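# Set the culture dish on the mat as drawn

## Task

Set the culture dish down so it rests on its own, with its pose and turn matching the reference image called manual; the dish must lie entirely inside the mat, nothing else may be on the mat, and nothing may be tipped over.

## Robot and tools

Robot: a single yam_ultra arm with a two-finger parallel gripper and one camera on the wrist. The arm's root sits at (0, 0, +0.095) m in the scene frame, slightly tilted (quat_wxyz +0.958, +0.038, +0.268, -0.097). A fixed camera stand is beside the table.

Frame: every hand position, orientation, velocity and target is given in the scene frame. Its origin is on the table top right under the arm's base; +z is up; looking along +x, +y is to the left. In the gripper's own axes the fingers point along +z and spread apart along y. end_effector_position is the point midway between the finger pads, roughly 1 cm short of the tips. Reported poses may be a few centimetres off, worse at long reach.

Row format (shared by execute_actions and move): 8 plain numbers [x, y, z, qw, qx, qy, qz, opening]. x, y, z is an absolute place to go in metres; qw..qz is an absolute orientation, w first, both in the scene frame. opening runs from -1 (closed) to +1 (fully open, 0.094 m); it is a target for the fingers, not a change. Always repeat the orientation you want in every row rather than copying the last reported quaternion, which can drift.

execute_actions(actions, cameras): actions is a list of actions; each action is a table of up to 15 rows, one row per 1/30 s control step. A shorter table keeps its final row for the remaining steps. A target more than 0.6 m from where the gripper is at the start of that action, measured along any gripper axis, is rejected; if the first action fails this against the latest reported state, or any action is malformed, nothing runs. Pictures come back only when actions is empty or cameras names them. An empty actions list also lists what ordinary results may omit.

move(target, speed, blend, opening_speed, grip_force, blocking, cameras): drives the gripper in a straight line from its current Hand target toward one row or a list of up to 15 rows (no 0.6 m check). speed is the top path speed in m/s, 0.002 to 2.9, default 0.25; rotation is capped at twice that value in rad/s; give one number or one per leg. blend, in metres, rounds corners at intermediate rows; 0 (default) stops at each. opening_speed (0.2 or more, scale units per second) makes the fingers change gradually, useful for gentle grasps. grip_force sets a per-pad force cap in newtons from 10 to 50; it persists until changed, and low values make closing slow. blocking=false returns after about 0.5 s while the motion continues; a new move takes over from a running one. The path ignores obstacles, and fast moves overshoot and hit harder. Steer around the arm's base rather than close past it, or the shoulder posture may flip. A finger opening change on the first row pauses the path only if that row is within 10 mm of the gripper; on later rows it is applied after arriving and settling.

The move result adds a move: line. done means at rest within 10 mm and 2 degrees of the target; off_target, moving, held or fault describe other endings. limits=paced means the commanded pose was clipped; limits=held means steps were withheld. Neither done nor off_target tells you about contact.

wait(seconds 0 to 10): lets time pass holding the last command; a running move keeps going. stop(): brakes a running move; fast moves need room to stop. zoom_image(camera, region): camera is cam_high or cam_wrist, region [x0, y0, x1, y1] in image pixels from the top-left, at most 504 by 504; only the latest images can be zoomed. show_instructions(): shows the reference image(s). read_manual(section="licences"): licence texts only. finished_scene(scene): ends scene 1 or 2 permanently; later calls in that reply go to the next scene.

Cameras: cam_high (fixed, 672x504) and cam_wrist (672x504), calibration given in OpenCV form; fixed cameras may have shifted slightly.

Reading results: the state line gives end_effector_position and end_effector_quat_wxyz. Hand target is where the arm is being sent after the call; it can fall short of your command, especially in orientation, because each step clips orientation to within 40 degrees of the measured one, so finish the rest in the next call. Tool commands shows the current finger command; to leave the fingers alone resend that value, since 0 means half-open. grip_measured is the measured opening on the -1..+1 scale (reads up to ~2.5 mm wide when empty, narrower than the object under a squeeze). The last Joint positions value is the opening in metres. Joint velocities may read within noise. Joint torques are total drive output including gravity and are noisy. grip_effort_nm is a smoothed gripper motor effort, negative when closing, not a pad force. Calls with actions also list some intermediate positions. The arm can rest a few centimetres off target from friction or load alone.

Cautions: do not drop the object or release it while it moves; approach contact slowly and do not command far beyond the contact point; release by commanding an opening clearly above grip_measured. Keep everything on the table. Avoid long stretched-out holds and pushes toward unreachable poses: motors heat up, MOTOR HOT appears at 75 °C and at 90 °C the arm folds and stops working for the scene. Loose objects may occasionally get a small external nudge, so check before finishing.

Each tool is called after "Request:" by a JSON object that holds its "api" and its "payload", one argument or row to a line.

Reference images:

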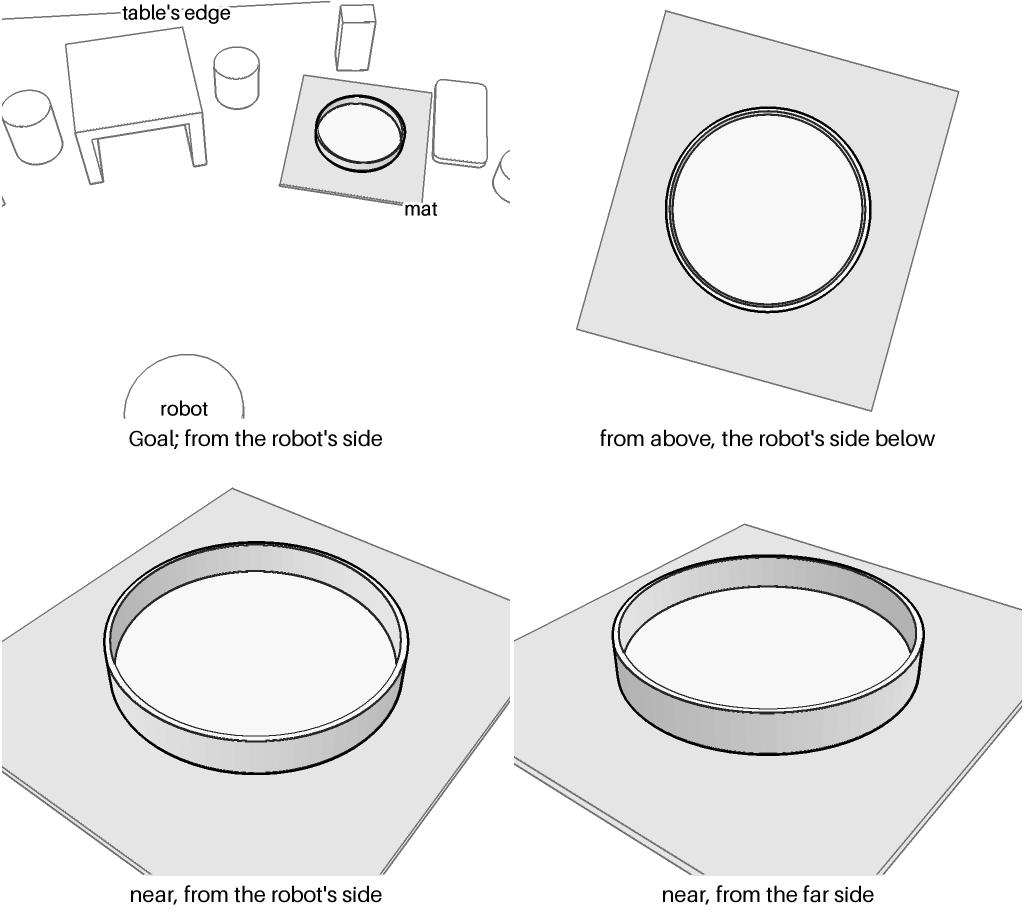

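## Session

Request:
{"api": "execute_actions", "payload": {
  "actions": []
}}

Scene clock: 0.00 s.
end_effector_position=(+0.4925, +0.2072, +0.1280) grip_measured=+1.000 grip_effort_nm=n/a end_effector_quat_wxyz=(+0.423, -0.174, +0.856, -0.241)
Joint positions: [1.055 1.8 1.055 0.728 1.16 -0.664 0.094]
Joint velocities: within noise
Joint torques (N m): no reading
Heat: 22 °C.
Hand target: +0.4915, +0.2092, +0.1298; +0.424, -0.175, +0.856, -0.239
Tool commands: gripper/opening=+1.0

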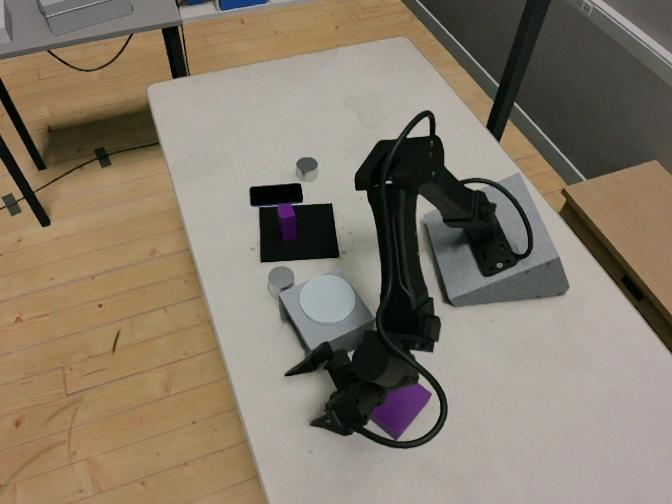

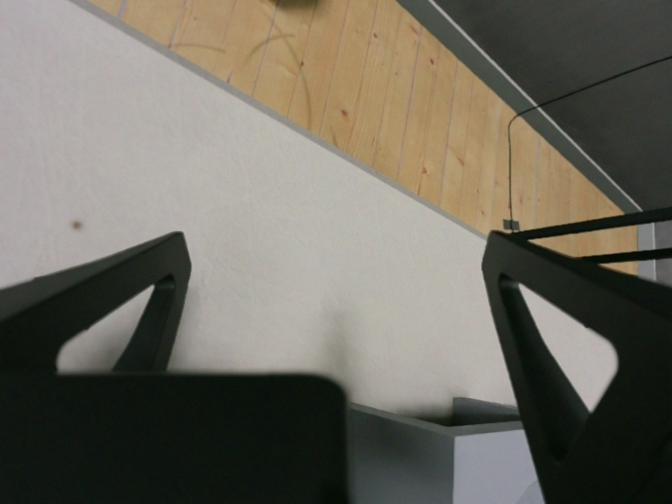

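Request:
{"api": "zoom_image", "payload": {
  "camera": "cam_high",
  "region": [230, 140, 450, 305]
}}

Request:
{"api": "zoom_image", "payload": {
  "camera": "cam_high",
  "region": [250, 250, 450, 450]
}}

Scaled by 2.291 from the camera's 672x504 image, which has a finer 960x720 frame.

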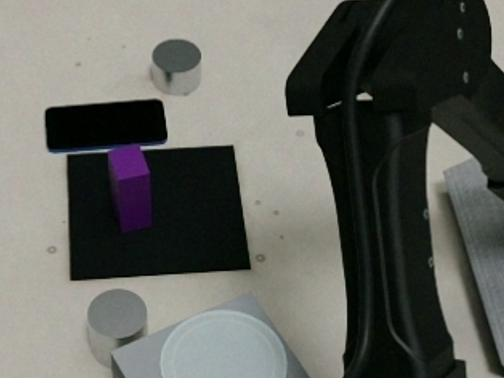

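Scaled by 2.520 from the camera's 672x504 image, which has a finer 960x720 frame.

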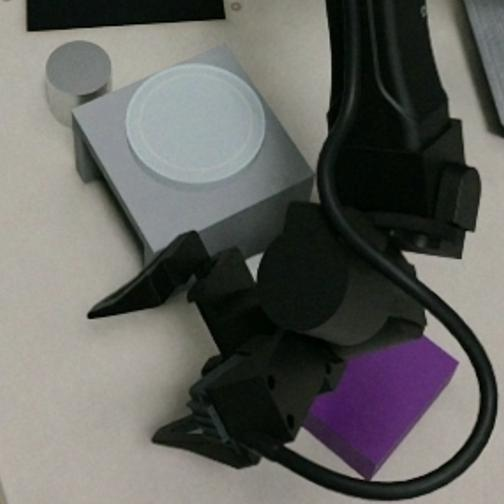

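Request:
{"api": "move", "payload": {
  "target": [
    [0.46,0.18,0.28,0.423,-0.174,0.856,-0.241,1],
    [0.30,-0.04,0.36,0.309,0,0.951,0,1]
  ],
  "speed": 0.4,
  "blend": [0.05,0],
  "cameras": ["all"]
}}

Scene clock: 49.90 s.
end_effector_position=(+0.3519, -0.0381, +0.3373) grip_measured=+1.000 grip_effort_nm=0.03 end_effector_quat_wxyz=(+0.495, +0.010, +0.869, +0.006)
Joint positions: [1.741 0.249 0.754 0.019 1.573 -0.626 0.094]
Joint torques (N m): [-2.13 3.47 2.82 0.82 -0.22 -0.07]
Heat: 26 °C.
Hand target: +0.3495, -0.0387, +0.3331; +0.494, +0.003, +0.870, -0.003
Off the commanded pose: 0.057 m, 23 deg.
joint sent to its limit — joint 5 (wrist yaw), upper limit. The joint targets are off in position and orientation.
move: off_target
camera_calibration:
cam_wrist: T_world_to_cam=[[-0.00432206, -0.99988, -0.014904, -0.0307783], [-0.915335, 0.00995723, -0.40257, 0.46349], [0.40267, 0.0119022, -0.915268, 0.291461], [0, 0, 0, 1]] pos_world=[0.306753, -0.0388587, 0.452893]

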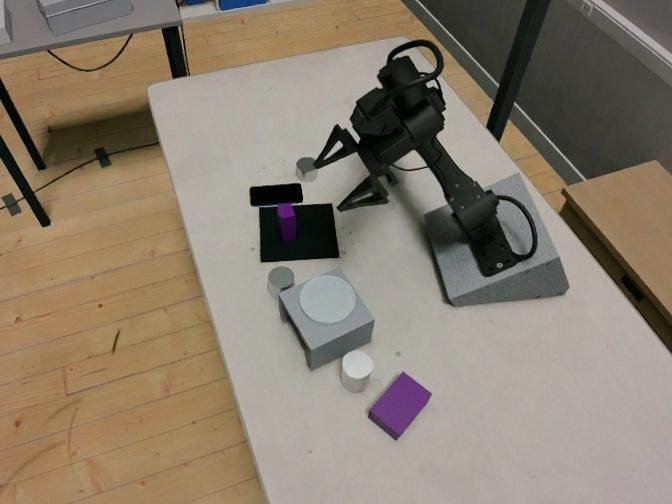

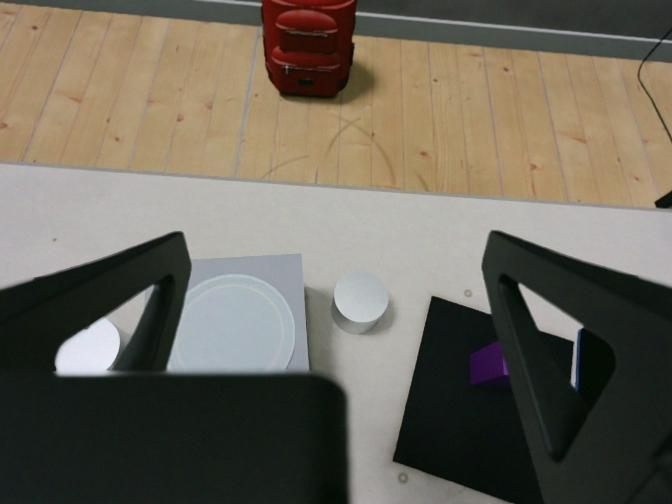

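Request:
{"api": "move", "payload": {
  "target": [
    [0.36,0.18,0.32,0,-0.34,0.94,0,1],
    [0.40,0.0,0.30,0,0,1,0,1],
    [0.38,-0.18,0.28,0,0.087,0.996,0,1]
  ],
  "speed": 0.4,
  "blend": [0.04,0.04,0],
  "cameras": ["all"]
}}

Scene clock: 87.43 s.
end_effector_position=(+0.3866, -0.1829, +0.2827) grip_measured=+1.000 grip_effort_nm=0.01 end_effector_quat_wxyz=(+0.080, +0.082, +0.992, -0.053)
Joint positions: [-0.511 1.307 1.944 -1.511 -0.229 -0.44 0.094]
Joint torques (N m): [-1.62 -7.83 8.14 0.16 -0.1 -0.07]
Heat: 23 °C.
Hand target: +0.3801, -0.1798, +0.2798; +0.061, +0.087, +0.994, -0.039
Off the commanded pose: 0.008 m, 11 deg.
joint sent to its limit — joint 4 (wrist pitch), lower limit. The joint targets are off in orientation, not in position.
move: off_target; limits=paced
camera_calibration:
cam_wrist: T_world_to_cam=[[-0.162677, -0.982424, 0.0915372, -0.141844], [-0.880802, 0.186404, 0.435249, 0.256793], [-0.444662, -0.00982122, -0.895645, 0.547195], [0, 0, 0, 1]] pos_world=[0.446426, -0.181844, 0.391308]

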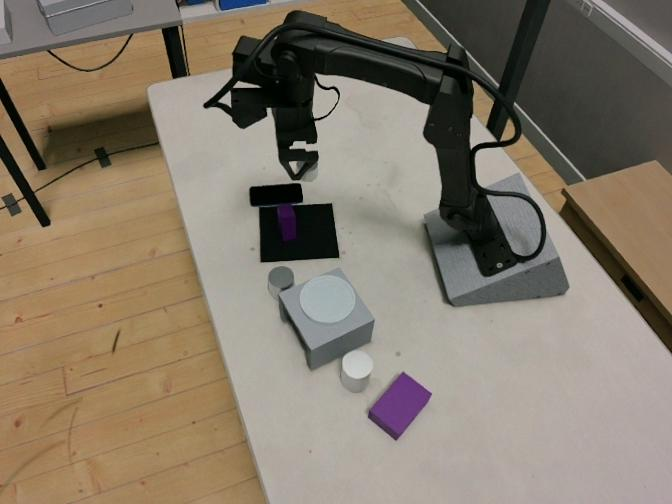

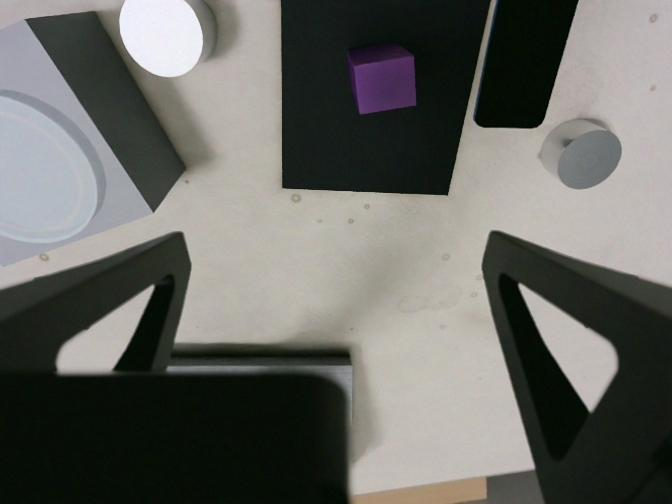

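Request:
{"api": "zoom_image", "payload": {
  "camera": "cam_wrist",
  "region": [0, 60, 200, 280]
}}

Request:
{"api": "zoom_image", "payload": {
  "camera": "cam_high",
  "region": [265, 260, 385, 380]
}}

Request:
{"api": "zoom_image", "payload": {
  "camera": "cam_wrist",
  "region": [270, 0, 640, 210]
}}

Scaled by 2.291 from the camera's 672x504 image, which has a finer 960x720 frame.

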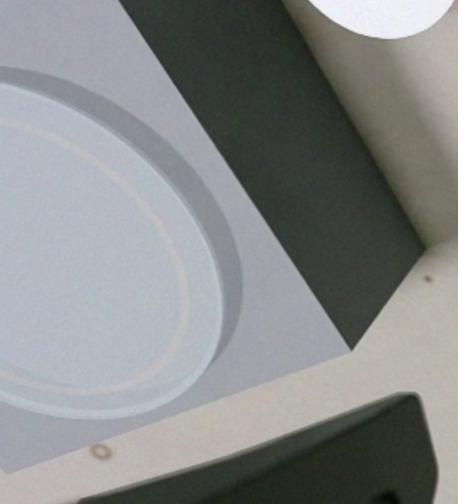

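Scaled by 4.200 from the camera's 672x504 image, which has a finer 960x720 frame.

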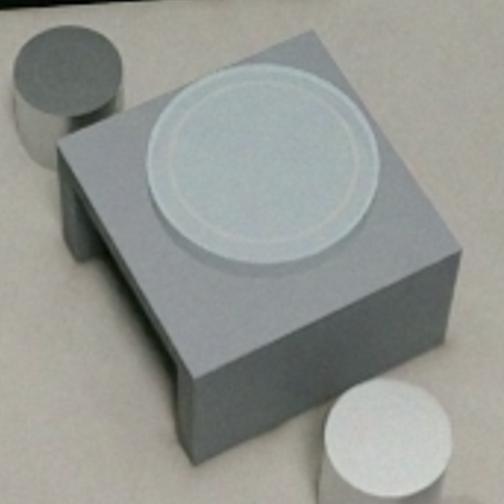

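Scaled by 1.362 from the camera's 672x504 image, which has a finer 960x720 frame.

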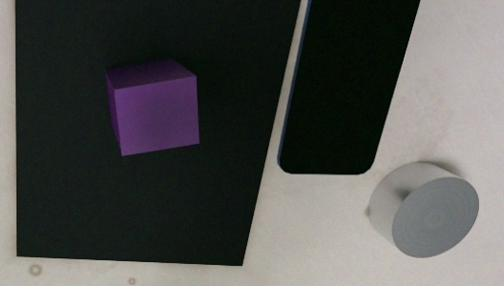

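Request:
{"api": "zoom_image", "payload": {
  "camera": "cam_high",
  "region": [200, 60, 350, 210]
}}

Scaled by 3.360 from the camera's 672x504 image, which has a finer 960x720 frame.

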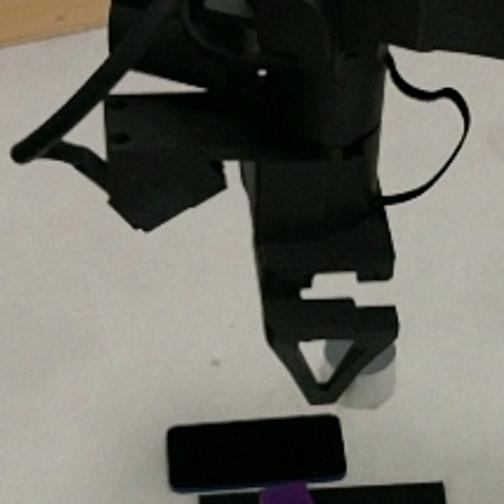

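Request:
{"api": "move", "payload": {
  "target": [0.375,-0.238,0.165,0.1304,0.0432,0.9904,-0.0057,1],
  "speed": 0.3,
  "cameras": ["all"]
}}

Request:
{"api": "zoom_image", "payload": {
  "camera": "cam_high",
  "region": [220, 130, 370, 280]
}}

Scene clock: 140.10 s.
end_effector_position=(+0.3822, -0.2377, +0.1780) grip_measured=+1.000 grip_effort_nm=0.02 end_effector_quat_wxyz=(+0.142, +0.036, +0.989, -0.021)
Joint positions: [-0.691 1.324 1.464 -0.997 -0.478 -0.642 0.094]
Joint torques (N m): [-2.4 -7.43 5.12 0.85 -0.22 -0.09]
Heat: 25 °C.
Hand target: +0.3748, -0.2378, +0.1653; +0.130, +0.044, +0.990, -0.006
Off the commanded pose: 0.015 m, 2 deg.
move: off_target
camera_calibration:
cam_wrist: T_world_to_cam=[[-0.0686783, -0.997118, 0.032224, -0.215647], [-0.94138, 0.075465, 0.3288, 0.324411], [-0.330285, -0.0077536, -0.94385, 0.416327], [0, 0, 0, 1]] pos_world=[0.42809, -0.236279, 0.293233]

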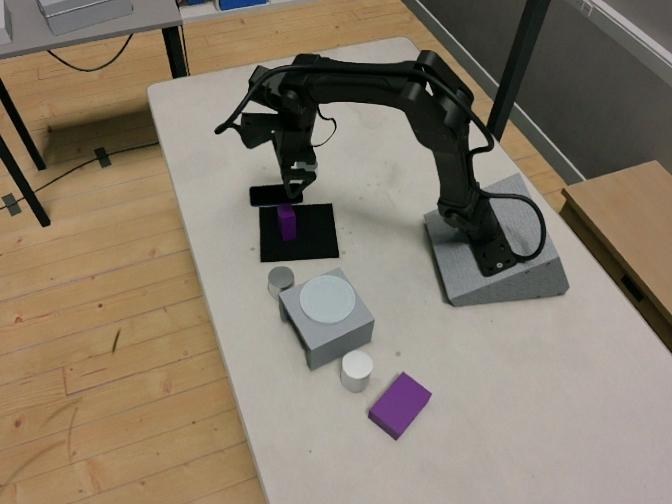

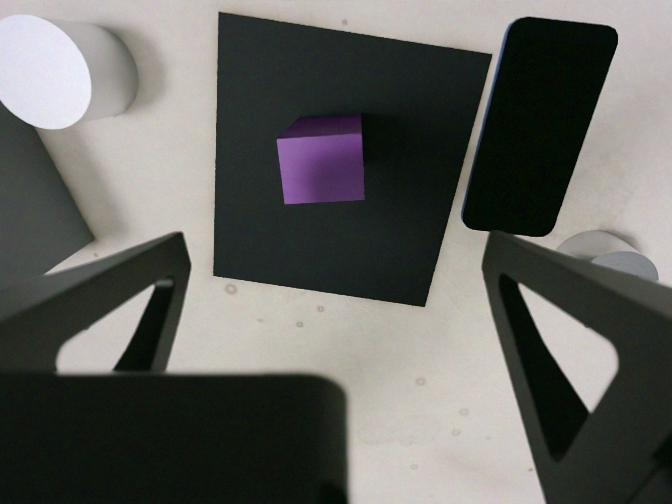

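Scaled by 3.360 from the camera's 672x504 image, which has a finer 960x720 frame.

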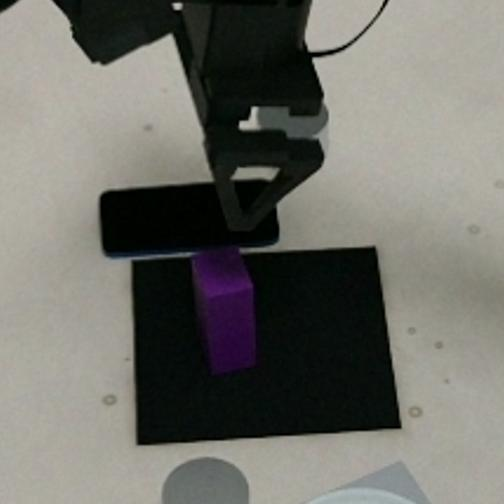

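Request:
{"api": "move", "payload": {
  "target": [
    [0.395,-0.236,0.050,0.1304,0.0432,0.9904,-0.0057,1],
    [0.395,-0.236,0.050,0.1304,0.0432,0.9904,-0.0057,-0.3]
  ],
  "speed": 0.2,
  "opening_speed": 1.2,
  "cameras": ["all"]
}}

Scene clock: 154.63 s.
end_effector_position=(+0.4038, -0.2404, +0.0660) grip_measured=-0.185 grip_effort_nm=-1.00 end_effector_quat_wxyz=(+0.149, +0.033, +0.988, -0.020)
Joint positions: [-0.534 1.485 1.234 -0.543 -0.383 -0.515 0.038]
Joint torques (N m): [-1.28 -8.59 5.03 0.9 0.03 0.1]
Heat: 25 °C.
Hand target: +0.3948, -0.2358, +0.0506; +0.130, +0.043, +0.991, -0.006
Off the commanded pose: 0.019 m, 3 deg.
move: off_target; target 2's new opening was sent with the hand 0.019 m and 3 deg from that target
camera_calibration:
cam_wrist: T_world_to_cam=[[-0.0634914, -0.997547, 0.0294741, -0.215303], [-0.946313, 0.0695577, 0.315678, 0.383146], [-0.316954, -0.00784887, -0.948408, 0.312683], [0, 0, 0, 1]] pos_world=[0.448012, -0.238971, 0.181946]

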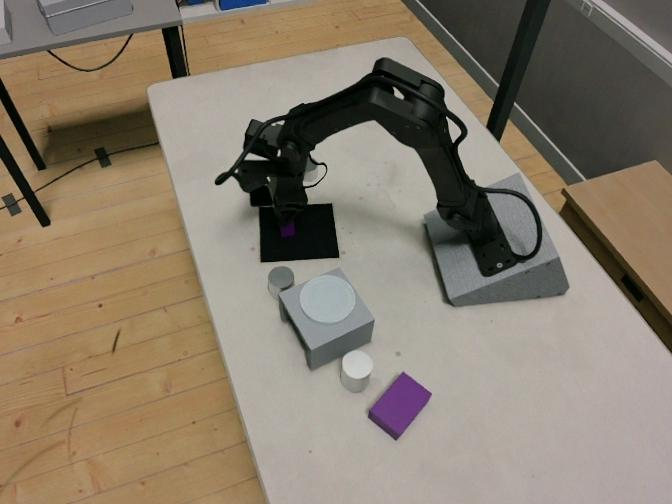

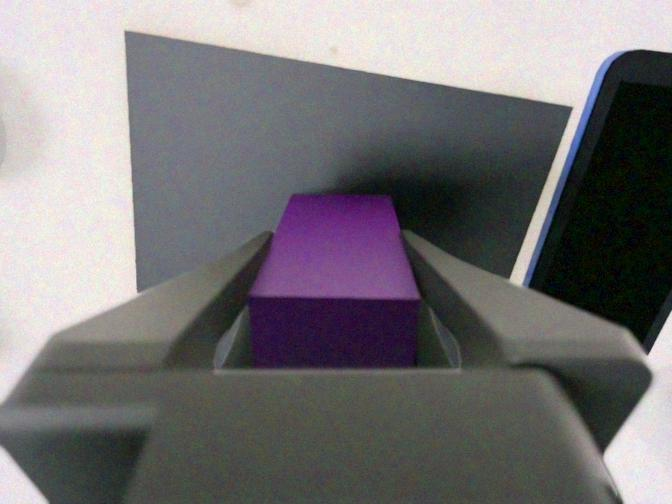

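Request:
{"api": "move", "payload": {
  "target": [
    [0.405,-0.238,0.11,0.1304,0.0432,0.9904,-0.0057,-0.3],
    [0.525,-0.248,0.11,0.1304,0.0432,0.9904,-0.0057,-0.3],
    [0.525,-0.248,0.060,0.1304,0.0432,0.9904,-0.0057,-0.3]
  ],
  "speed": [0.2,0.25,0.12],
  "blend": [0.03,0.03,0],
  "cameras": ["all"]
}}

Request:
{"api": "zoom_image", "payload": {
  "camera": "cam_high",
  "region": [170, 130, 350, 310]
}}

Scene clock: 160.93 s.
end_effector_position=(+0.5352, -0.2507, +0.0904) grip_measured=-0.185 grip_effort_nm=-1.00 end_effector_quat_wxyz=(+0.160, +0.033, +0.986, -0.021)
Joint positions: [-0.365 1.839 1.955 -0.848 -0.269 -0.385 0.038]
Joint torques (N m): [-1.2 -11.36 5.34 0.96 0 0.11]
Heat: 25 °C.
Hand target: +0.5240, -0.2473, +0.0610; +0.130, +0.043, +0.991, -0.006
Off the commanded pose: 0.032 m, 4 deg.
move: off_target; blend cut to 0.025 m at target 2
camera_calibration:
cam_wrist: T_world_to_cam=[[-0.0633664, -0.997501, 0.0312394, -0.218183], [-0.953254, 0.0697631, 0.294006, 0.506221], [-0.295451, -0.011149, -0.955293, 0.365624], [0, 0, 0, 1]] pos_world=[0.576755, -0.248877, 0.207262]

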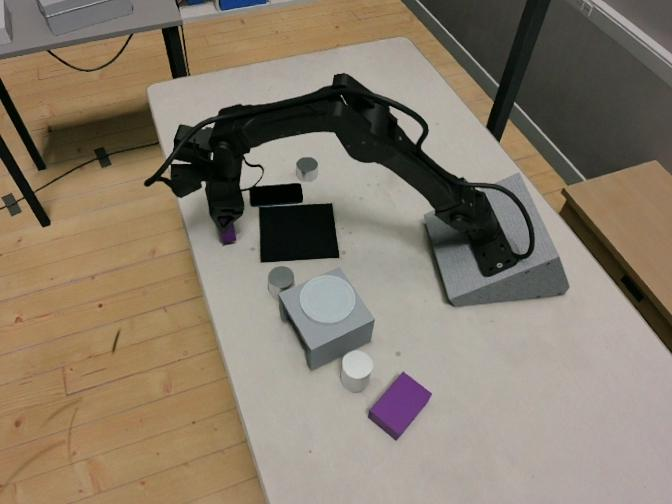

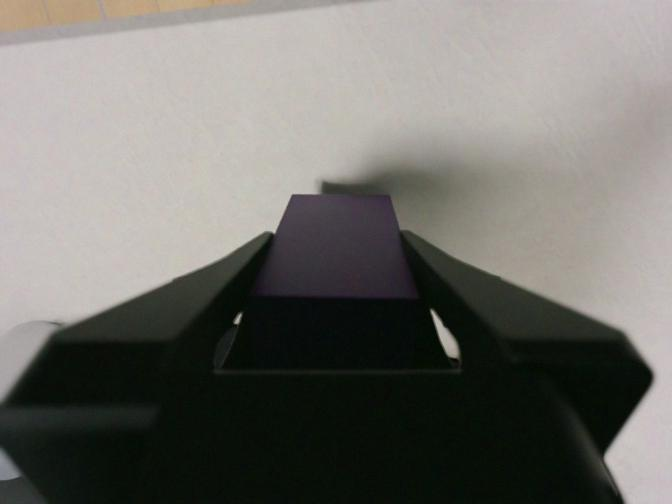

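Scaled by 2.800 from the camera's 672x504 image, which has a finer 960x720 frame.

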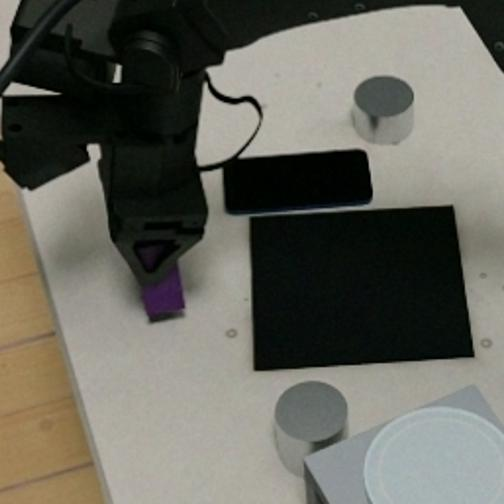

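Request:
{"api": "move", "payload": {
  "target": [0.522,-0.248,0.038,0.120,0.0432,0.9917,-0.0057,-0.3],
  "speed": 0.06,
  "cameras": ["all"]
}}

Request:
{"api": "zoom_image", "payload": {
  "camera": "cam_high",
  "region": [180, 190, 270, 280]
}}

Scene clock: 165.47 s.
end_effector_position=(+0.5330, -0.2518, +0.0682) grip_measured=-0.185 grip_effort_nm=-1.00 end_effector_quat_wxyz=(+0.150, +0.034, +0.988, -0.021)
Joint positions: [-0.357 1.872 1.93 -0.809 -0.255 -0.384 0.038]
Joint torques (N m): [-1.17 -11.56 5.27 0.96 0.01 0.14]
Heat: 25 °C.
Hand target: +0.5211, -0.2475, +0.0391; +0.120, +0.043, +0.992, -0.006
Off the commanded pose: 0.032 m, 4 deg.
move: off_target
camera_calibration:
cam_wrist: T_world_to_cam=[[-0.064629, -0.997412, 0.0315101, -0.218039], [-0.946798, 0.0712642, 0.31384, 0.506354], [-0.315274, -0.00955049, -0.948953, 0.354274], [0, 0, 0, 1]] pos_world=[0.577017, -0.250176, 0.184145]

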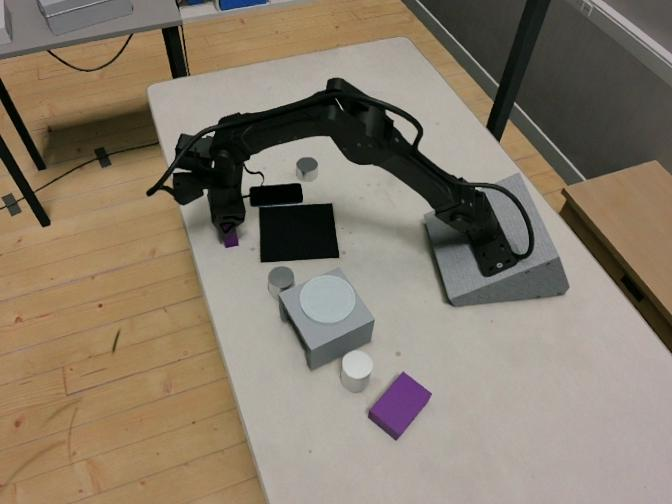

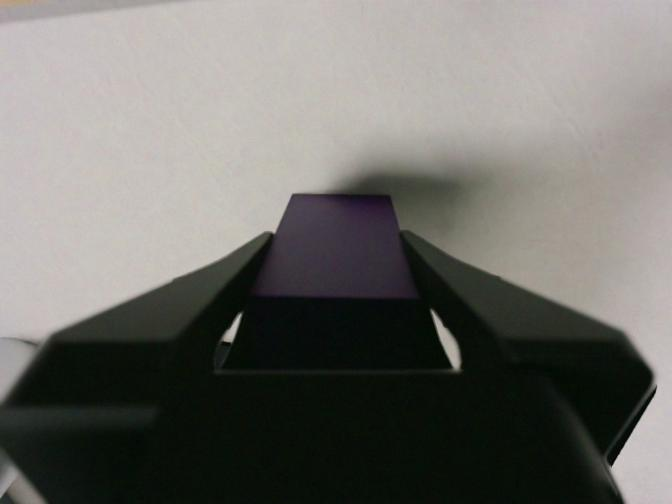

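Scaled by 5.600 from the camera's 672x504 image, which has a finer 960x720 frame.

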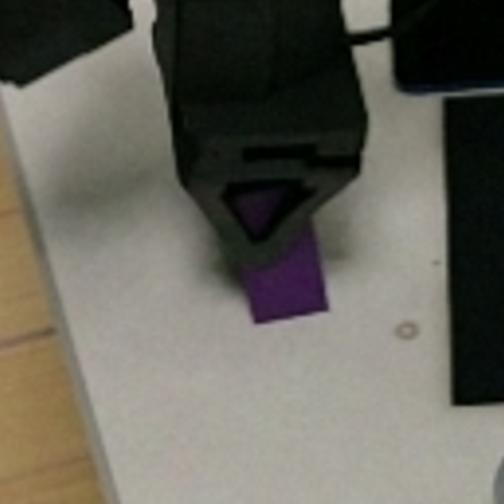

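Request:
{"api": "move", "payload": {
  "target": [
    [0.521,-0.248,0.030,0.120,0.0432,0.9917,-0.0057,-0.3],
    [0.521,-0.248,0.030,0.120,0.0432,0.9917,-0.0057,0.5]
  ],
  "speed": 0.05,
  "opening_speed": 1.0,
  "cameras": ["all"]
}}

Request:
{"api": "zoom_image", "payload": {
  "camera": "cam_high",
  "region": [180, 190, 270, 280]
}}

Scene clock: 169.33 s.
end_effector_position=(+0.5341, -0.2525, +0.0645) grip_measured=+0.498 grip_effort_nm=0.12 end_effector_quat_wxyz=(+0.154, +0.033, +0.987, -0.023)
Joint positions: [-0.355 1.872 1.912 -0.78 -0.253 -0.382 0.07]
Joint torques (N m): [-1.01 -10.99 4.97 0.99 0.03 0.09]
Heat: 25 °C.
Hand target: +0.5199, -0.2473, +0.0315; +0.120, +0.043, +0.992, -0.006
Off the commanded pose: 0.037 m, 5 deg.
move: off_target; target 2's new opening was sent with the hand 0.039 m and 4 deg from that target
camera_calibration:
cam_wrist: T_world_to_cam=[[-0.0642181, -0.997287, 0.0359883, -0.219053], [-0.949455, 0.0721623, 0.305495, 0.510775], [-0.307263, -0.014551, -0.951513, 0.345769], [0, 0, 0, 1]] pos_world=[0.577133, -0.250286, 0.180848]

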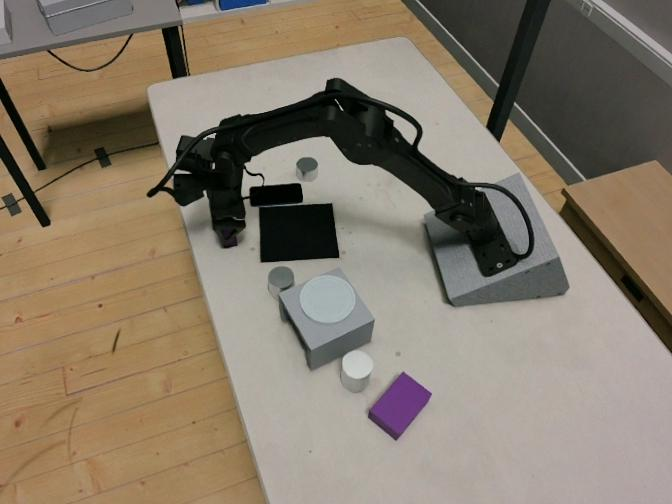

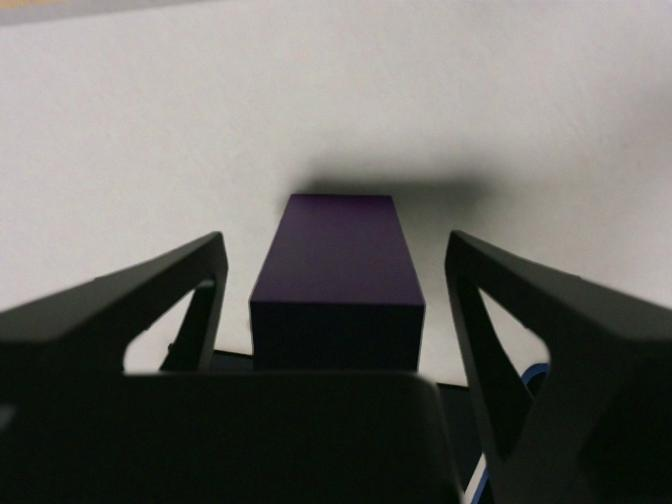

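Scaled by 5.600 from the camera's 672x504 image, which has a finer 960x720 frame.

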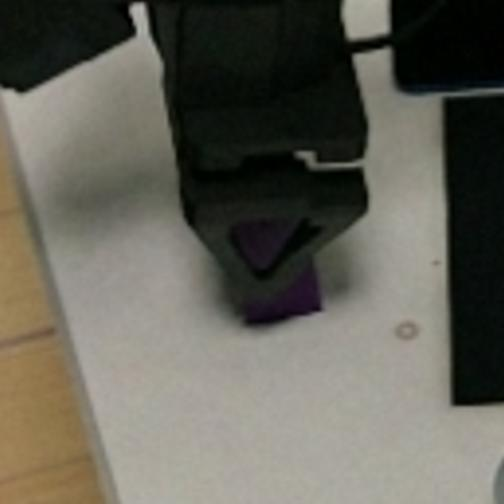

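Request:
{"api": "move", "payload": {
  "target": [
    [0.52,-0.248,0.17,0.120,0.0432,0.9917,-0.0057,0.8],
    [0.386,-0.16,0.20,-0.1228,0.6963,0.6963,0.1228,0.8]
  ],
  "speed": [0.25,0.4],
  "blend": [0.03,0],
  "cameras": ["all"]
}}

Scene clock: 188.17 s.
end_effector_position=(+0.3988, -0.1690, +0.1895) grip_measured=+0.799 grip_effort_nm=0.11 end_effector_quat_wxyz=(-0.067, +0.692, +0.707, +0.127)
Joint positions: [-0.535 1.549 1.864 -1.516 -0.514 0.83 0.084]
Joint torques (N m): [-2.47 -14.87 4.23 -0.45 -0.21 0.08]
Heat: 26 °C.
Hand target: +0.3867, -0.1598, +0.1990; -0.080, +0.703, +0.695, +0.126
Off the commanded pose: 0.019 m, 7 deg.
joint sent to its limit — joint 4 (wrist pitch), lower limit. The joint targets are off in orientation, not in position.
move: off_target
camera_calibration:
cam_wrist: T_world_to_cam=[[-0.995754, -0.0165755, -0.0905512, 0.412258], [-0.081075, 0.623812, 0.777358, -0.00435567], [0.0436019, 0.781398, -0.622507, 0.356561], [0, 0, 0, 1]] pos_world=[0.394608, -0.269066, 0.262678]

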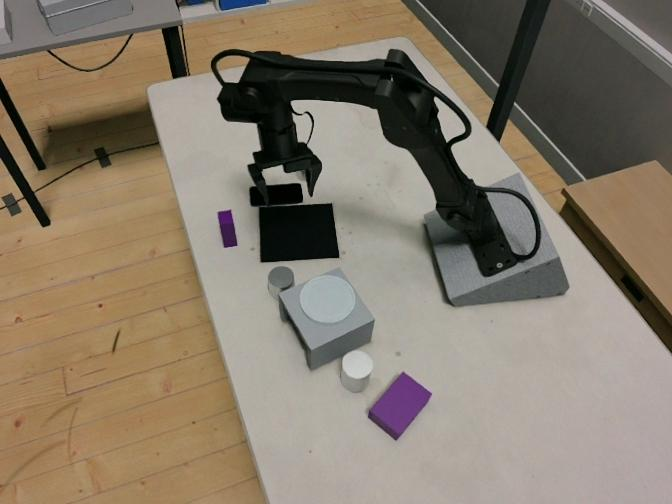

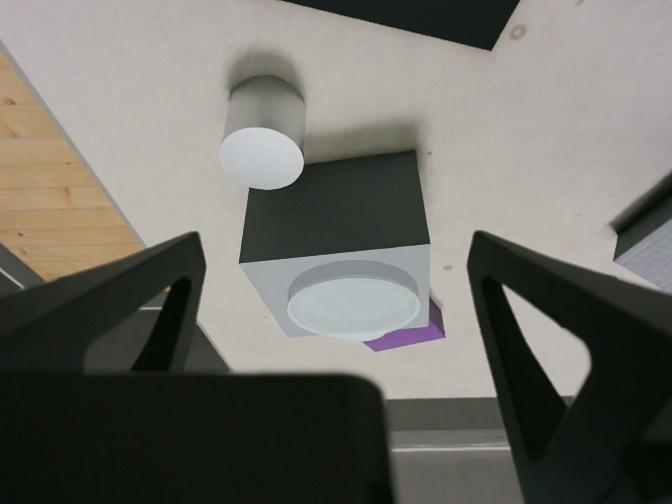

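Request:
{"api": "zoom_image", "payload": {
  "camera": "cam_wrist",
  "region": [230, 220, 450, 360]
}}

Scaled by 2.291 from the camera's 672x504 image, which has a finer 960x720 frame.

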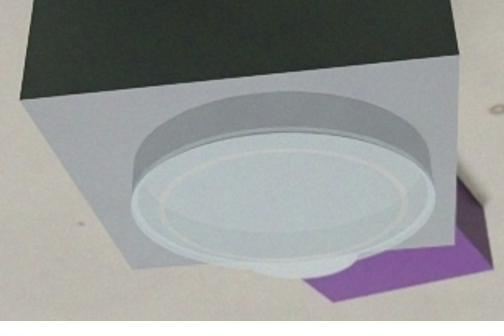

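Request:
{"api": "move", "payload": {
  "target": [0.378,0.105,0.165,-0.0341,0.6219,0.7818,0.0271,0.28],
  "speed": 0.3,
  "cameras": ["all"]
}}

Request:
{"api": "zoom_image", "payload": {
  "camera": "cam_high",
  "region": [255, 230, 405, 380]
}}

Scene clock: 339.53 s.
end_effector_position=(+0.3785, +0.1047, +0.1659) grip_measured=+0.282 grip_effort_nm=-0.06 end_effector_quat_wxyz=(-0.033, +0.624, +0.780, +0.042)
Joint positions: [0.764 1.382 1.463 -1.2 0.29 1.816 0.06]
Joint torques (N m): [2.55 -6.83 8.65 0.05 0.09 0.12]
Heat: 42 °C.
Hand target: +0.3781, +0.1050, +0.1651; -0.034, +0.622, +0.782, +0.028
Off the commanded pose: 0.001 m, 2 deg.
move: done
camera_calibration:
cam_wrist: T_world_to_cam=[[-0.973861, -0.225507, -0.0272231, 0.39756], [-0.186442, 0.725132, 0.66289, -0.110122], [-0.129746, 0.650638, -0.748222, 0.229], [0, 0, 0, 1]] pos_world=[0.396349, 0.0205093, 0.255164]

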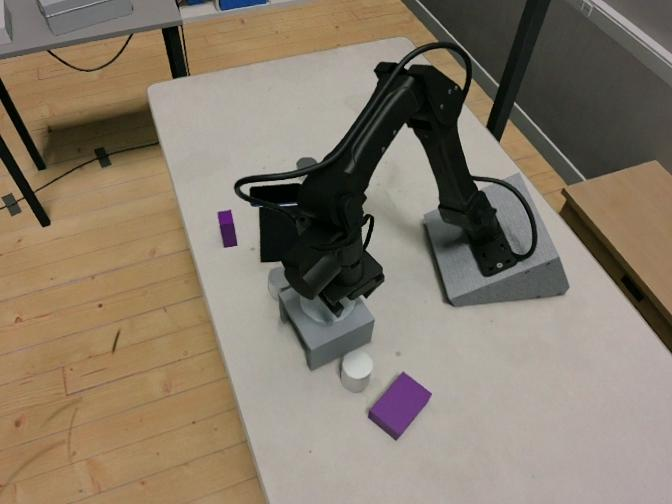

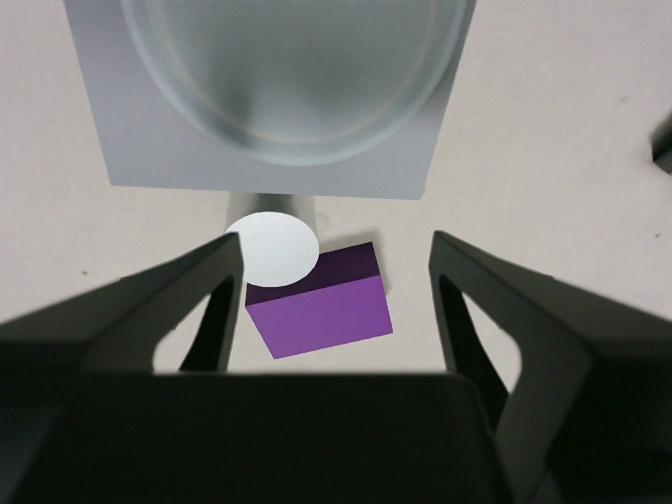

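Scaled by 3.360 from the camera's 672x504 image, which has a finer 960x720 frame.

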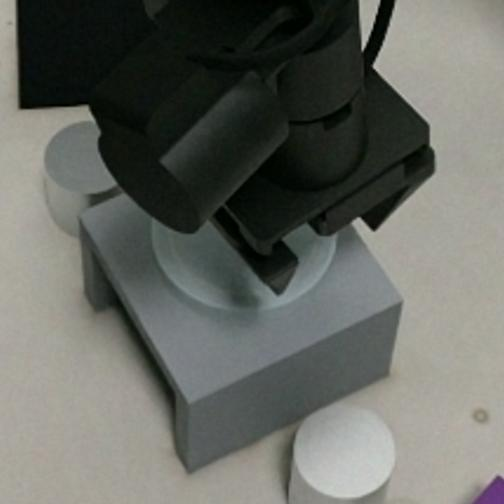

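Request:
{"api": "move", "payload": {
  "target": [
    [0.404,0.115,0.160,-0.0316,0.6877,0.7247,0.03,0.28],
    [0.404,0.115,0.118,-0.0316,0.6877,0.7247,0.03,0.28]
  ],
  "speed": [0.15,0.08],
  "blend": [0.01,0],
  "cameras": ["all"]
}}

Request:
{"api": "zoom_image", "payload": {
  "camera": "cam_high",
  "region": [265, 240, 385, 360]
}}

Scene clock: 365.97 s.
end_effector_position=(+0.4143, +0.1153, +0.1346) grip_measured=+0.282 grip_effort_nm=-0.06 end_effector_quat_wxyz=(-0.021, +0.695, +0.716, +0.057)
Joint positions: [0.708 1.487 1.484 -1.053 0.281 1.939 0.06]
Joint torques (N m): [1.78 -7.82 4.59 0.45 -0.05 -0.11]
Heat: 34 °C.
Hand target: +0.4037, +0.1147, +0.1187; -0.032, +0.688, +0.725, +0.030
Off the commanded pose: 0.020 m, 4 deg.
move: off_target
camera_calibration:
cam_wrist: T_world_to_cam=[[-0.997806, -0.0354114, -0.0559429, 0.42575], [-0.0637211, 0.743053, 0.666192, -0.143763], [0.0179777, 0.668295, -0.743679, 0.139583], [0, 0, 0, 1]] pos_world=[0.413146, 0.0286168, 0.223397]

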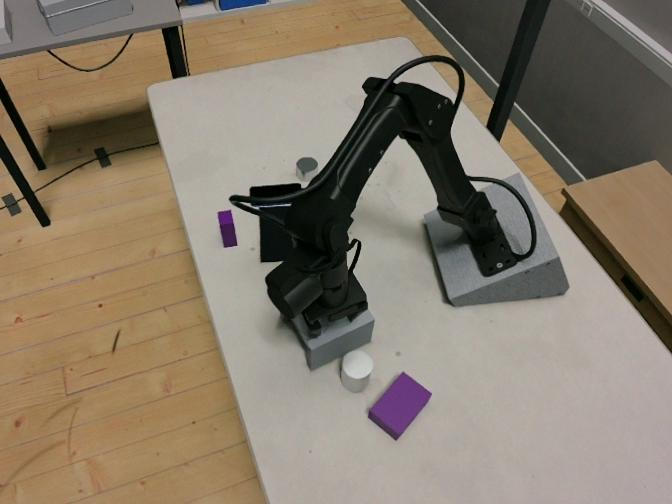

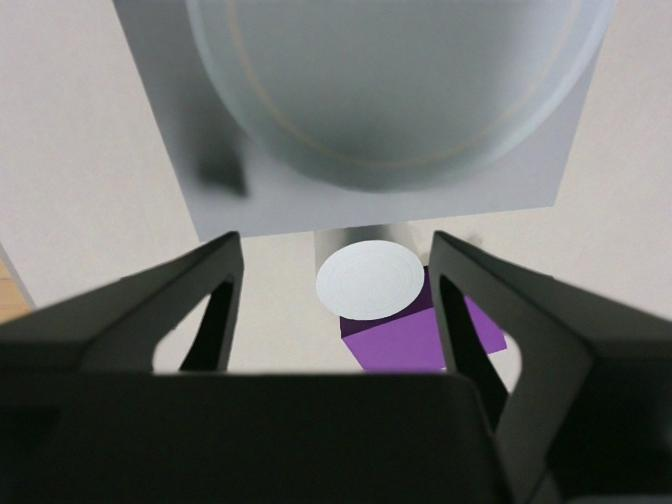

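Scaled by 4.200 from the camera's 672x504 image, which has a finer 960x720 frame.

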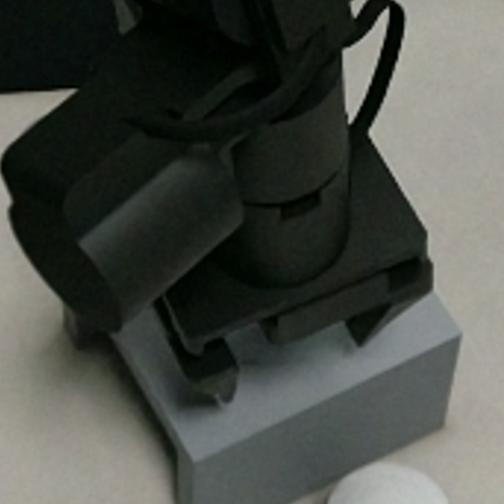

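Request:
{"api": "move", "payload": {
  "target": [
    [0.383,0.112,0.116,-0.0316,0.6877,0.7247,0.03,0.28],
    [0.383,0.108,0.096,-0.0316,0.6877,0.7247,0.03,0.28]
  ],
  "speed": [0.12,0.05],
  "blend": [0.01,0],
  "cameras": ["all"]
}}

Request:
{"api": "zoom_image", "payload": {
  "camera": "cam_high",
  "region": [265, 240, 385, 360]
}}

Scene clock: 377.00 s.
end_effector_position=(+0.3894, +0.1137, +0.1098) grip_measured=+0.281 grip_effort_nm=-0.03 end_effector_quat_wxyz=(-0.032, +0.688, +0.724, +0.045)
Joint positions: [0.699 1.454 1.337 -0.971 0.265 1.921 0.06]
Joint torques (N m): [0.72 -9.05 2.92 0.73 0 -0.07]
Heat: 33 °C.
Hand target: +0.3828, +0.1079, +0.0965; -0.032, +0.688, +0.725, +0.030
Off the commanded pose: 0.016 m, 2 deg.
move: off_target
camera_calibration:
cam_wrist: T_world_to_cam=[[-0.998023, -0.058241, -0.0236347, 0.39869], [-0.0591608, 0.743444, 0.666177, -0.129472], [-0.0212277, 0.666258, -0.745419, 0.138293], [0, 0, 0, 1]] pos_world=[0.393178, 0.0273367, 0.19876]

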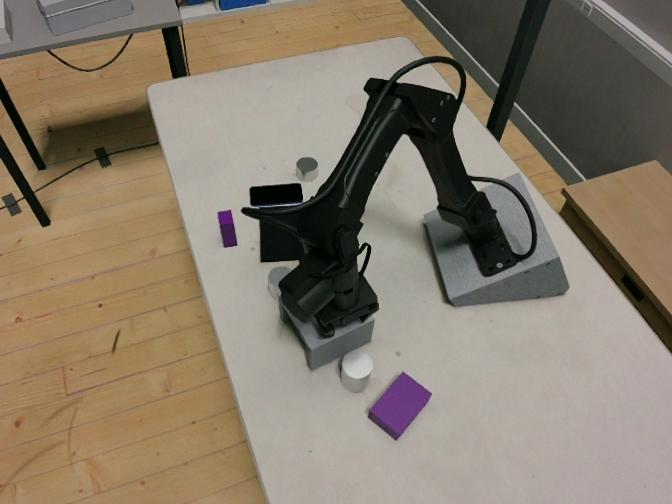

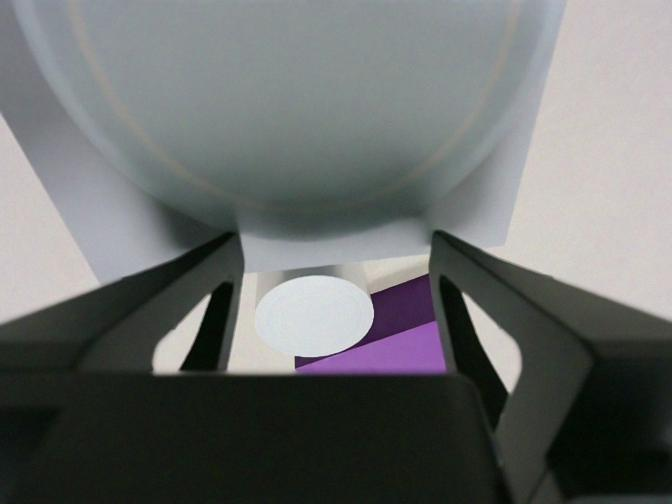

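Scaled by 4.200 from the camera's 672x504 image, which has a finer 960x720 frame.

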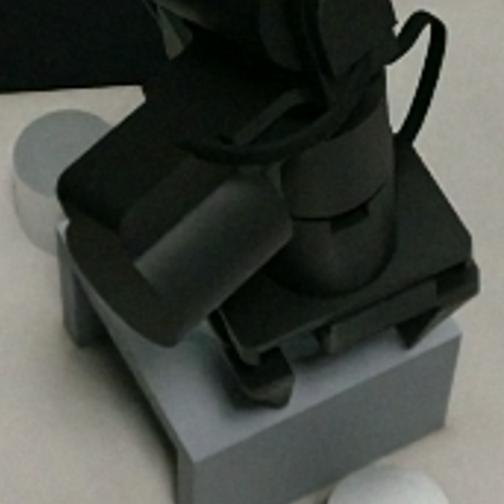

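Request:
{"api": "move", "payload": {
  "target": [
    [0.390,0.105,0.096,-0.0316,0.6877,0.7247,0.03,0.28],
    [0.390,0.055,0.096,-0.0316,0.6877,0.7247,0.03,0.28]
  ],
  "speed": 0.06,
  "blend": [0.005,0],
  "cameras": ["all"]
}}

Request:
{"api": "zoom_image", "payload": {
  "camera": "cam_high",
  "region": [255, 240, 375, 360]
}}

Scene clock: 383.43 s.
end_effector_position=(+0.4030, +0.0769, +0.1102) grip_measured=+0.281 grip_effort_nm=-0.03 end_effector_quat_wxyz=(-0.049, +0.683, +0.725, +0.075)
Joint positions: [0.52 1.398 1.321 -0.943 0.118 1.747 0.06]
Joint torques (N m): [-0.55 -10.03 3.06 0.32 0.58 -0.11]
Heat: 33 °C.
Hand target: +0.3899, +0.0558, +0.0972; -0.033, +0.687, +0.725, +0.030
Off the commanded pose: 0.029 m, 6 deg.
move: off_target; blend cut to 0.004 m at target 1
camera_calibration:
cam_wrist: T_world_to_cam=[[-0.996956, -0.0631978, -0.0456644, 0.412542], [-0.0768424, 0.69719, 0.712756, -0.0959681], [-0.0132079, 0.714095, -0.699924, 0.151522], [0, 0, 0, 1]] pos_world=[0.405913, -0.0152211, 0.193294]

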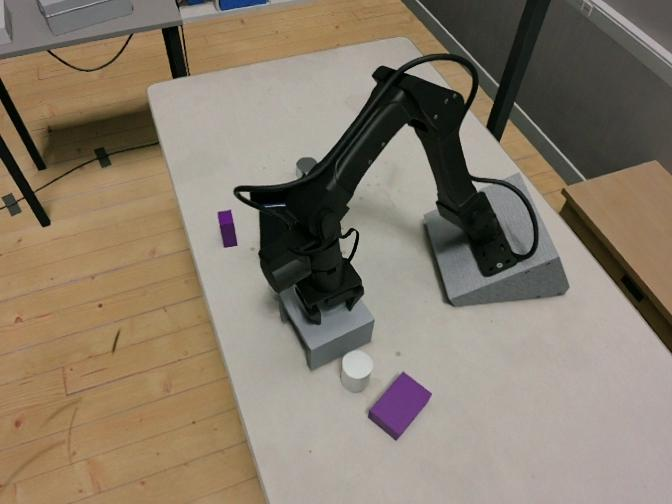

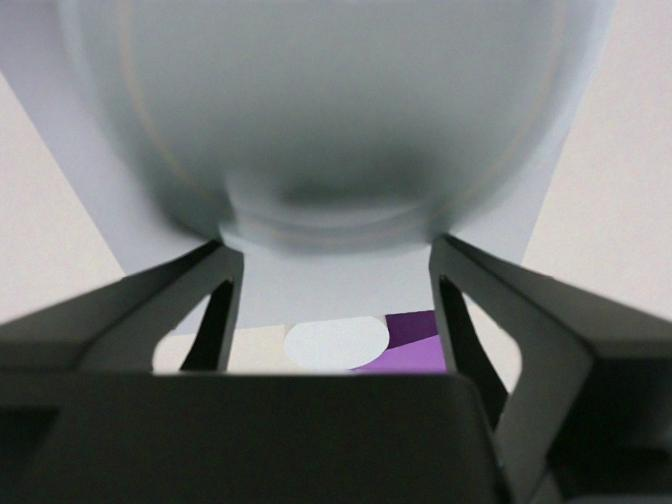

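Scaled by 4.200 from the camera's 672x504 image, which has a finer 960x720 frame.

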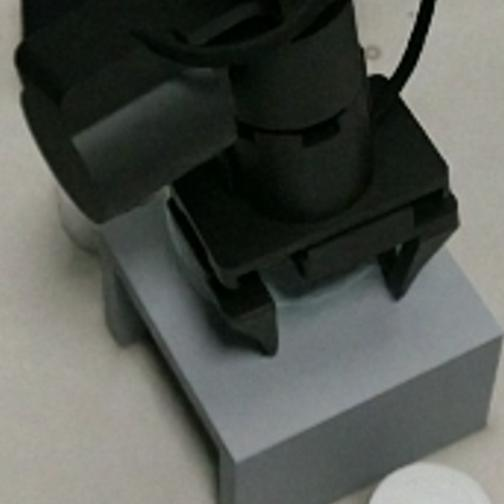

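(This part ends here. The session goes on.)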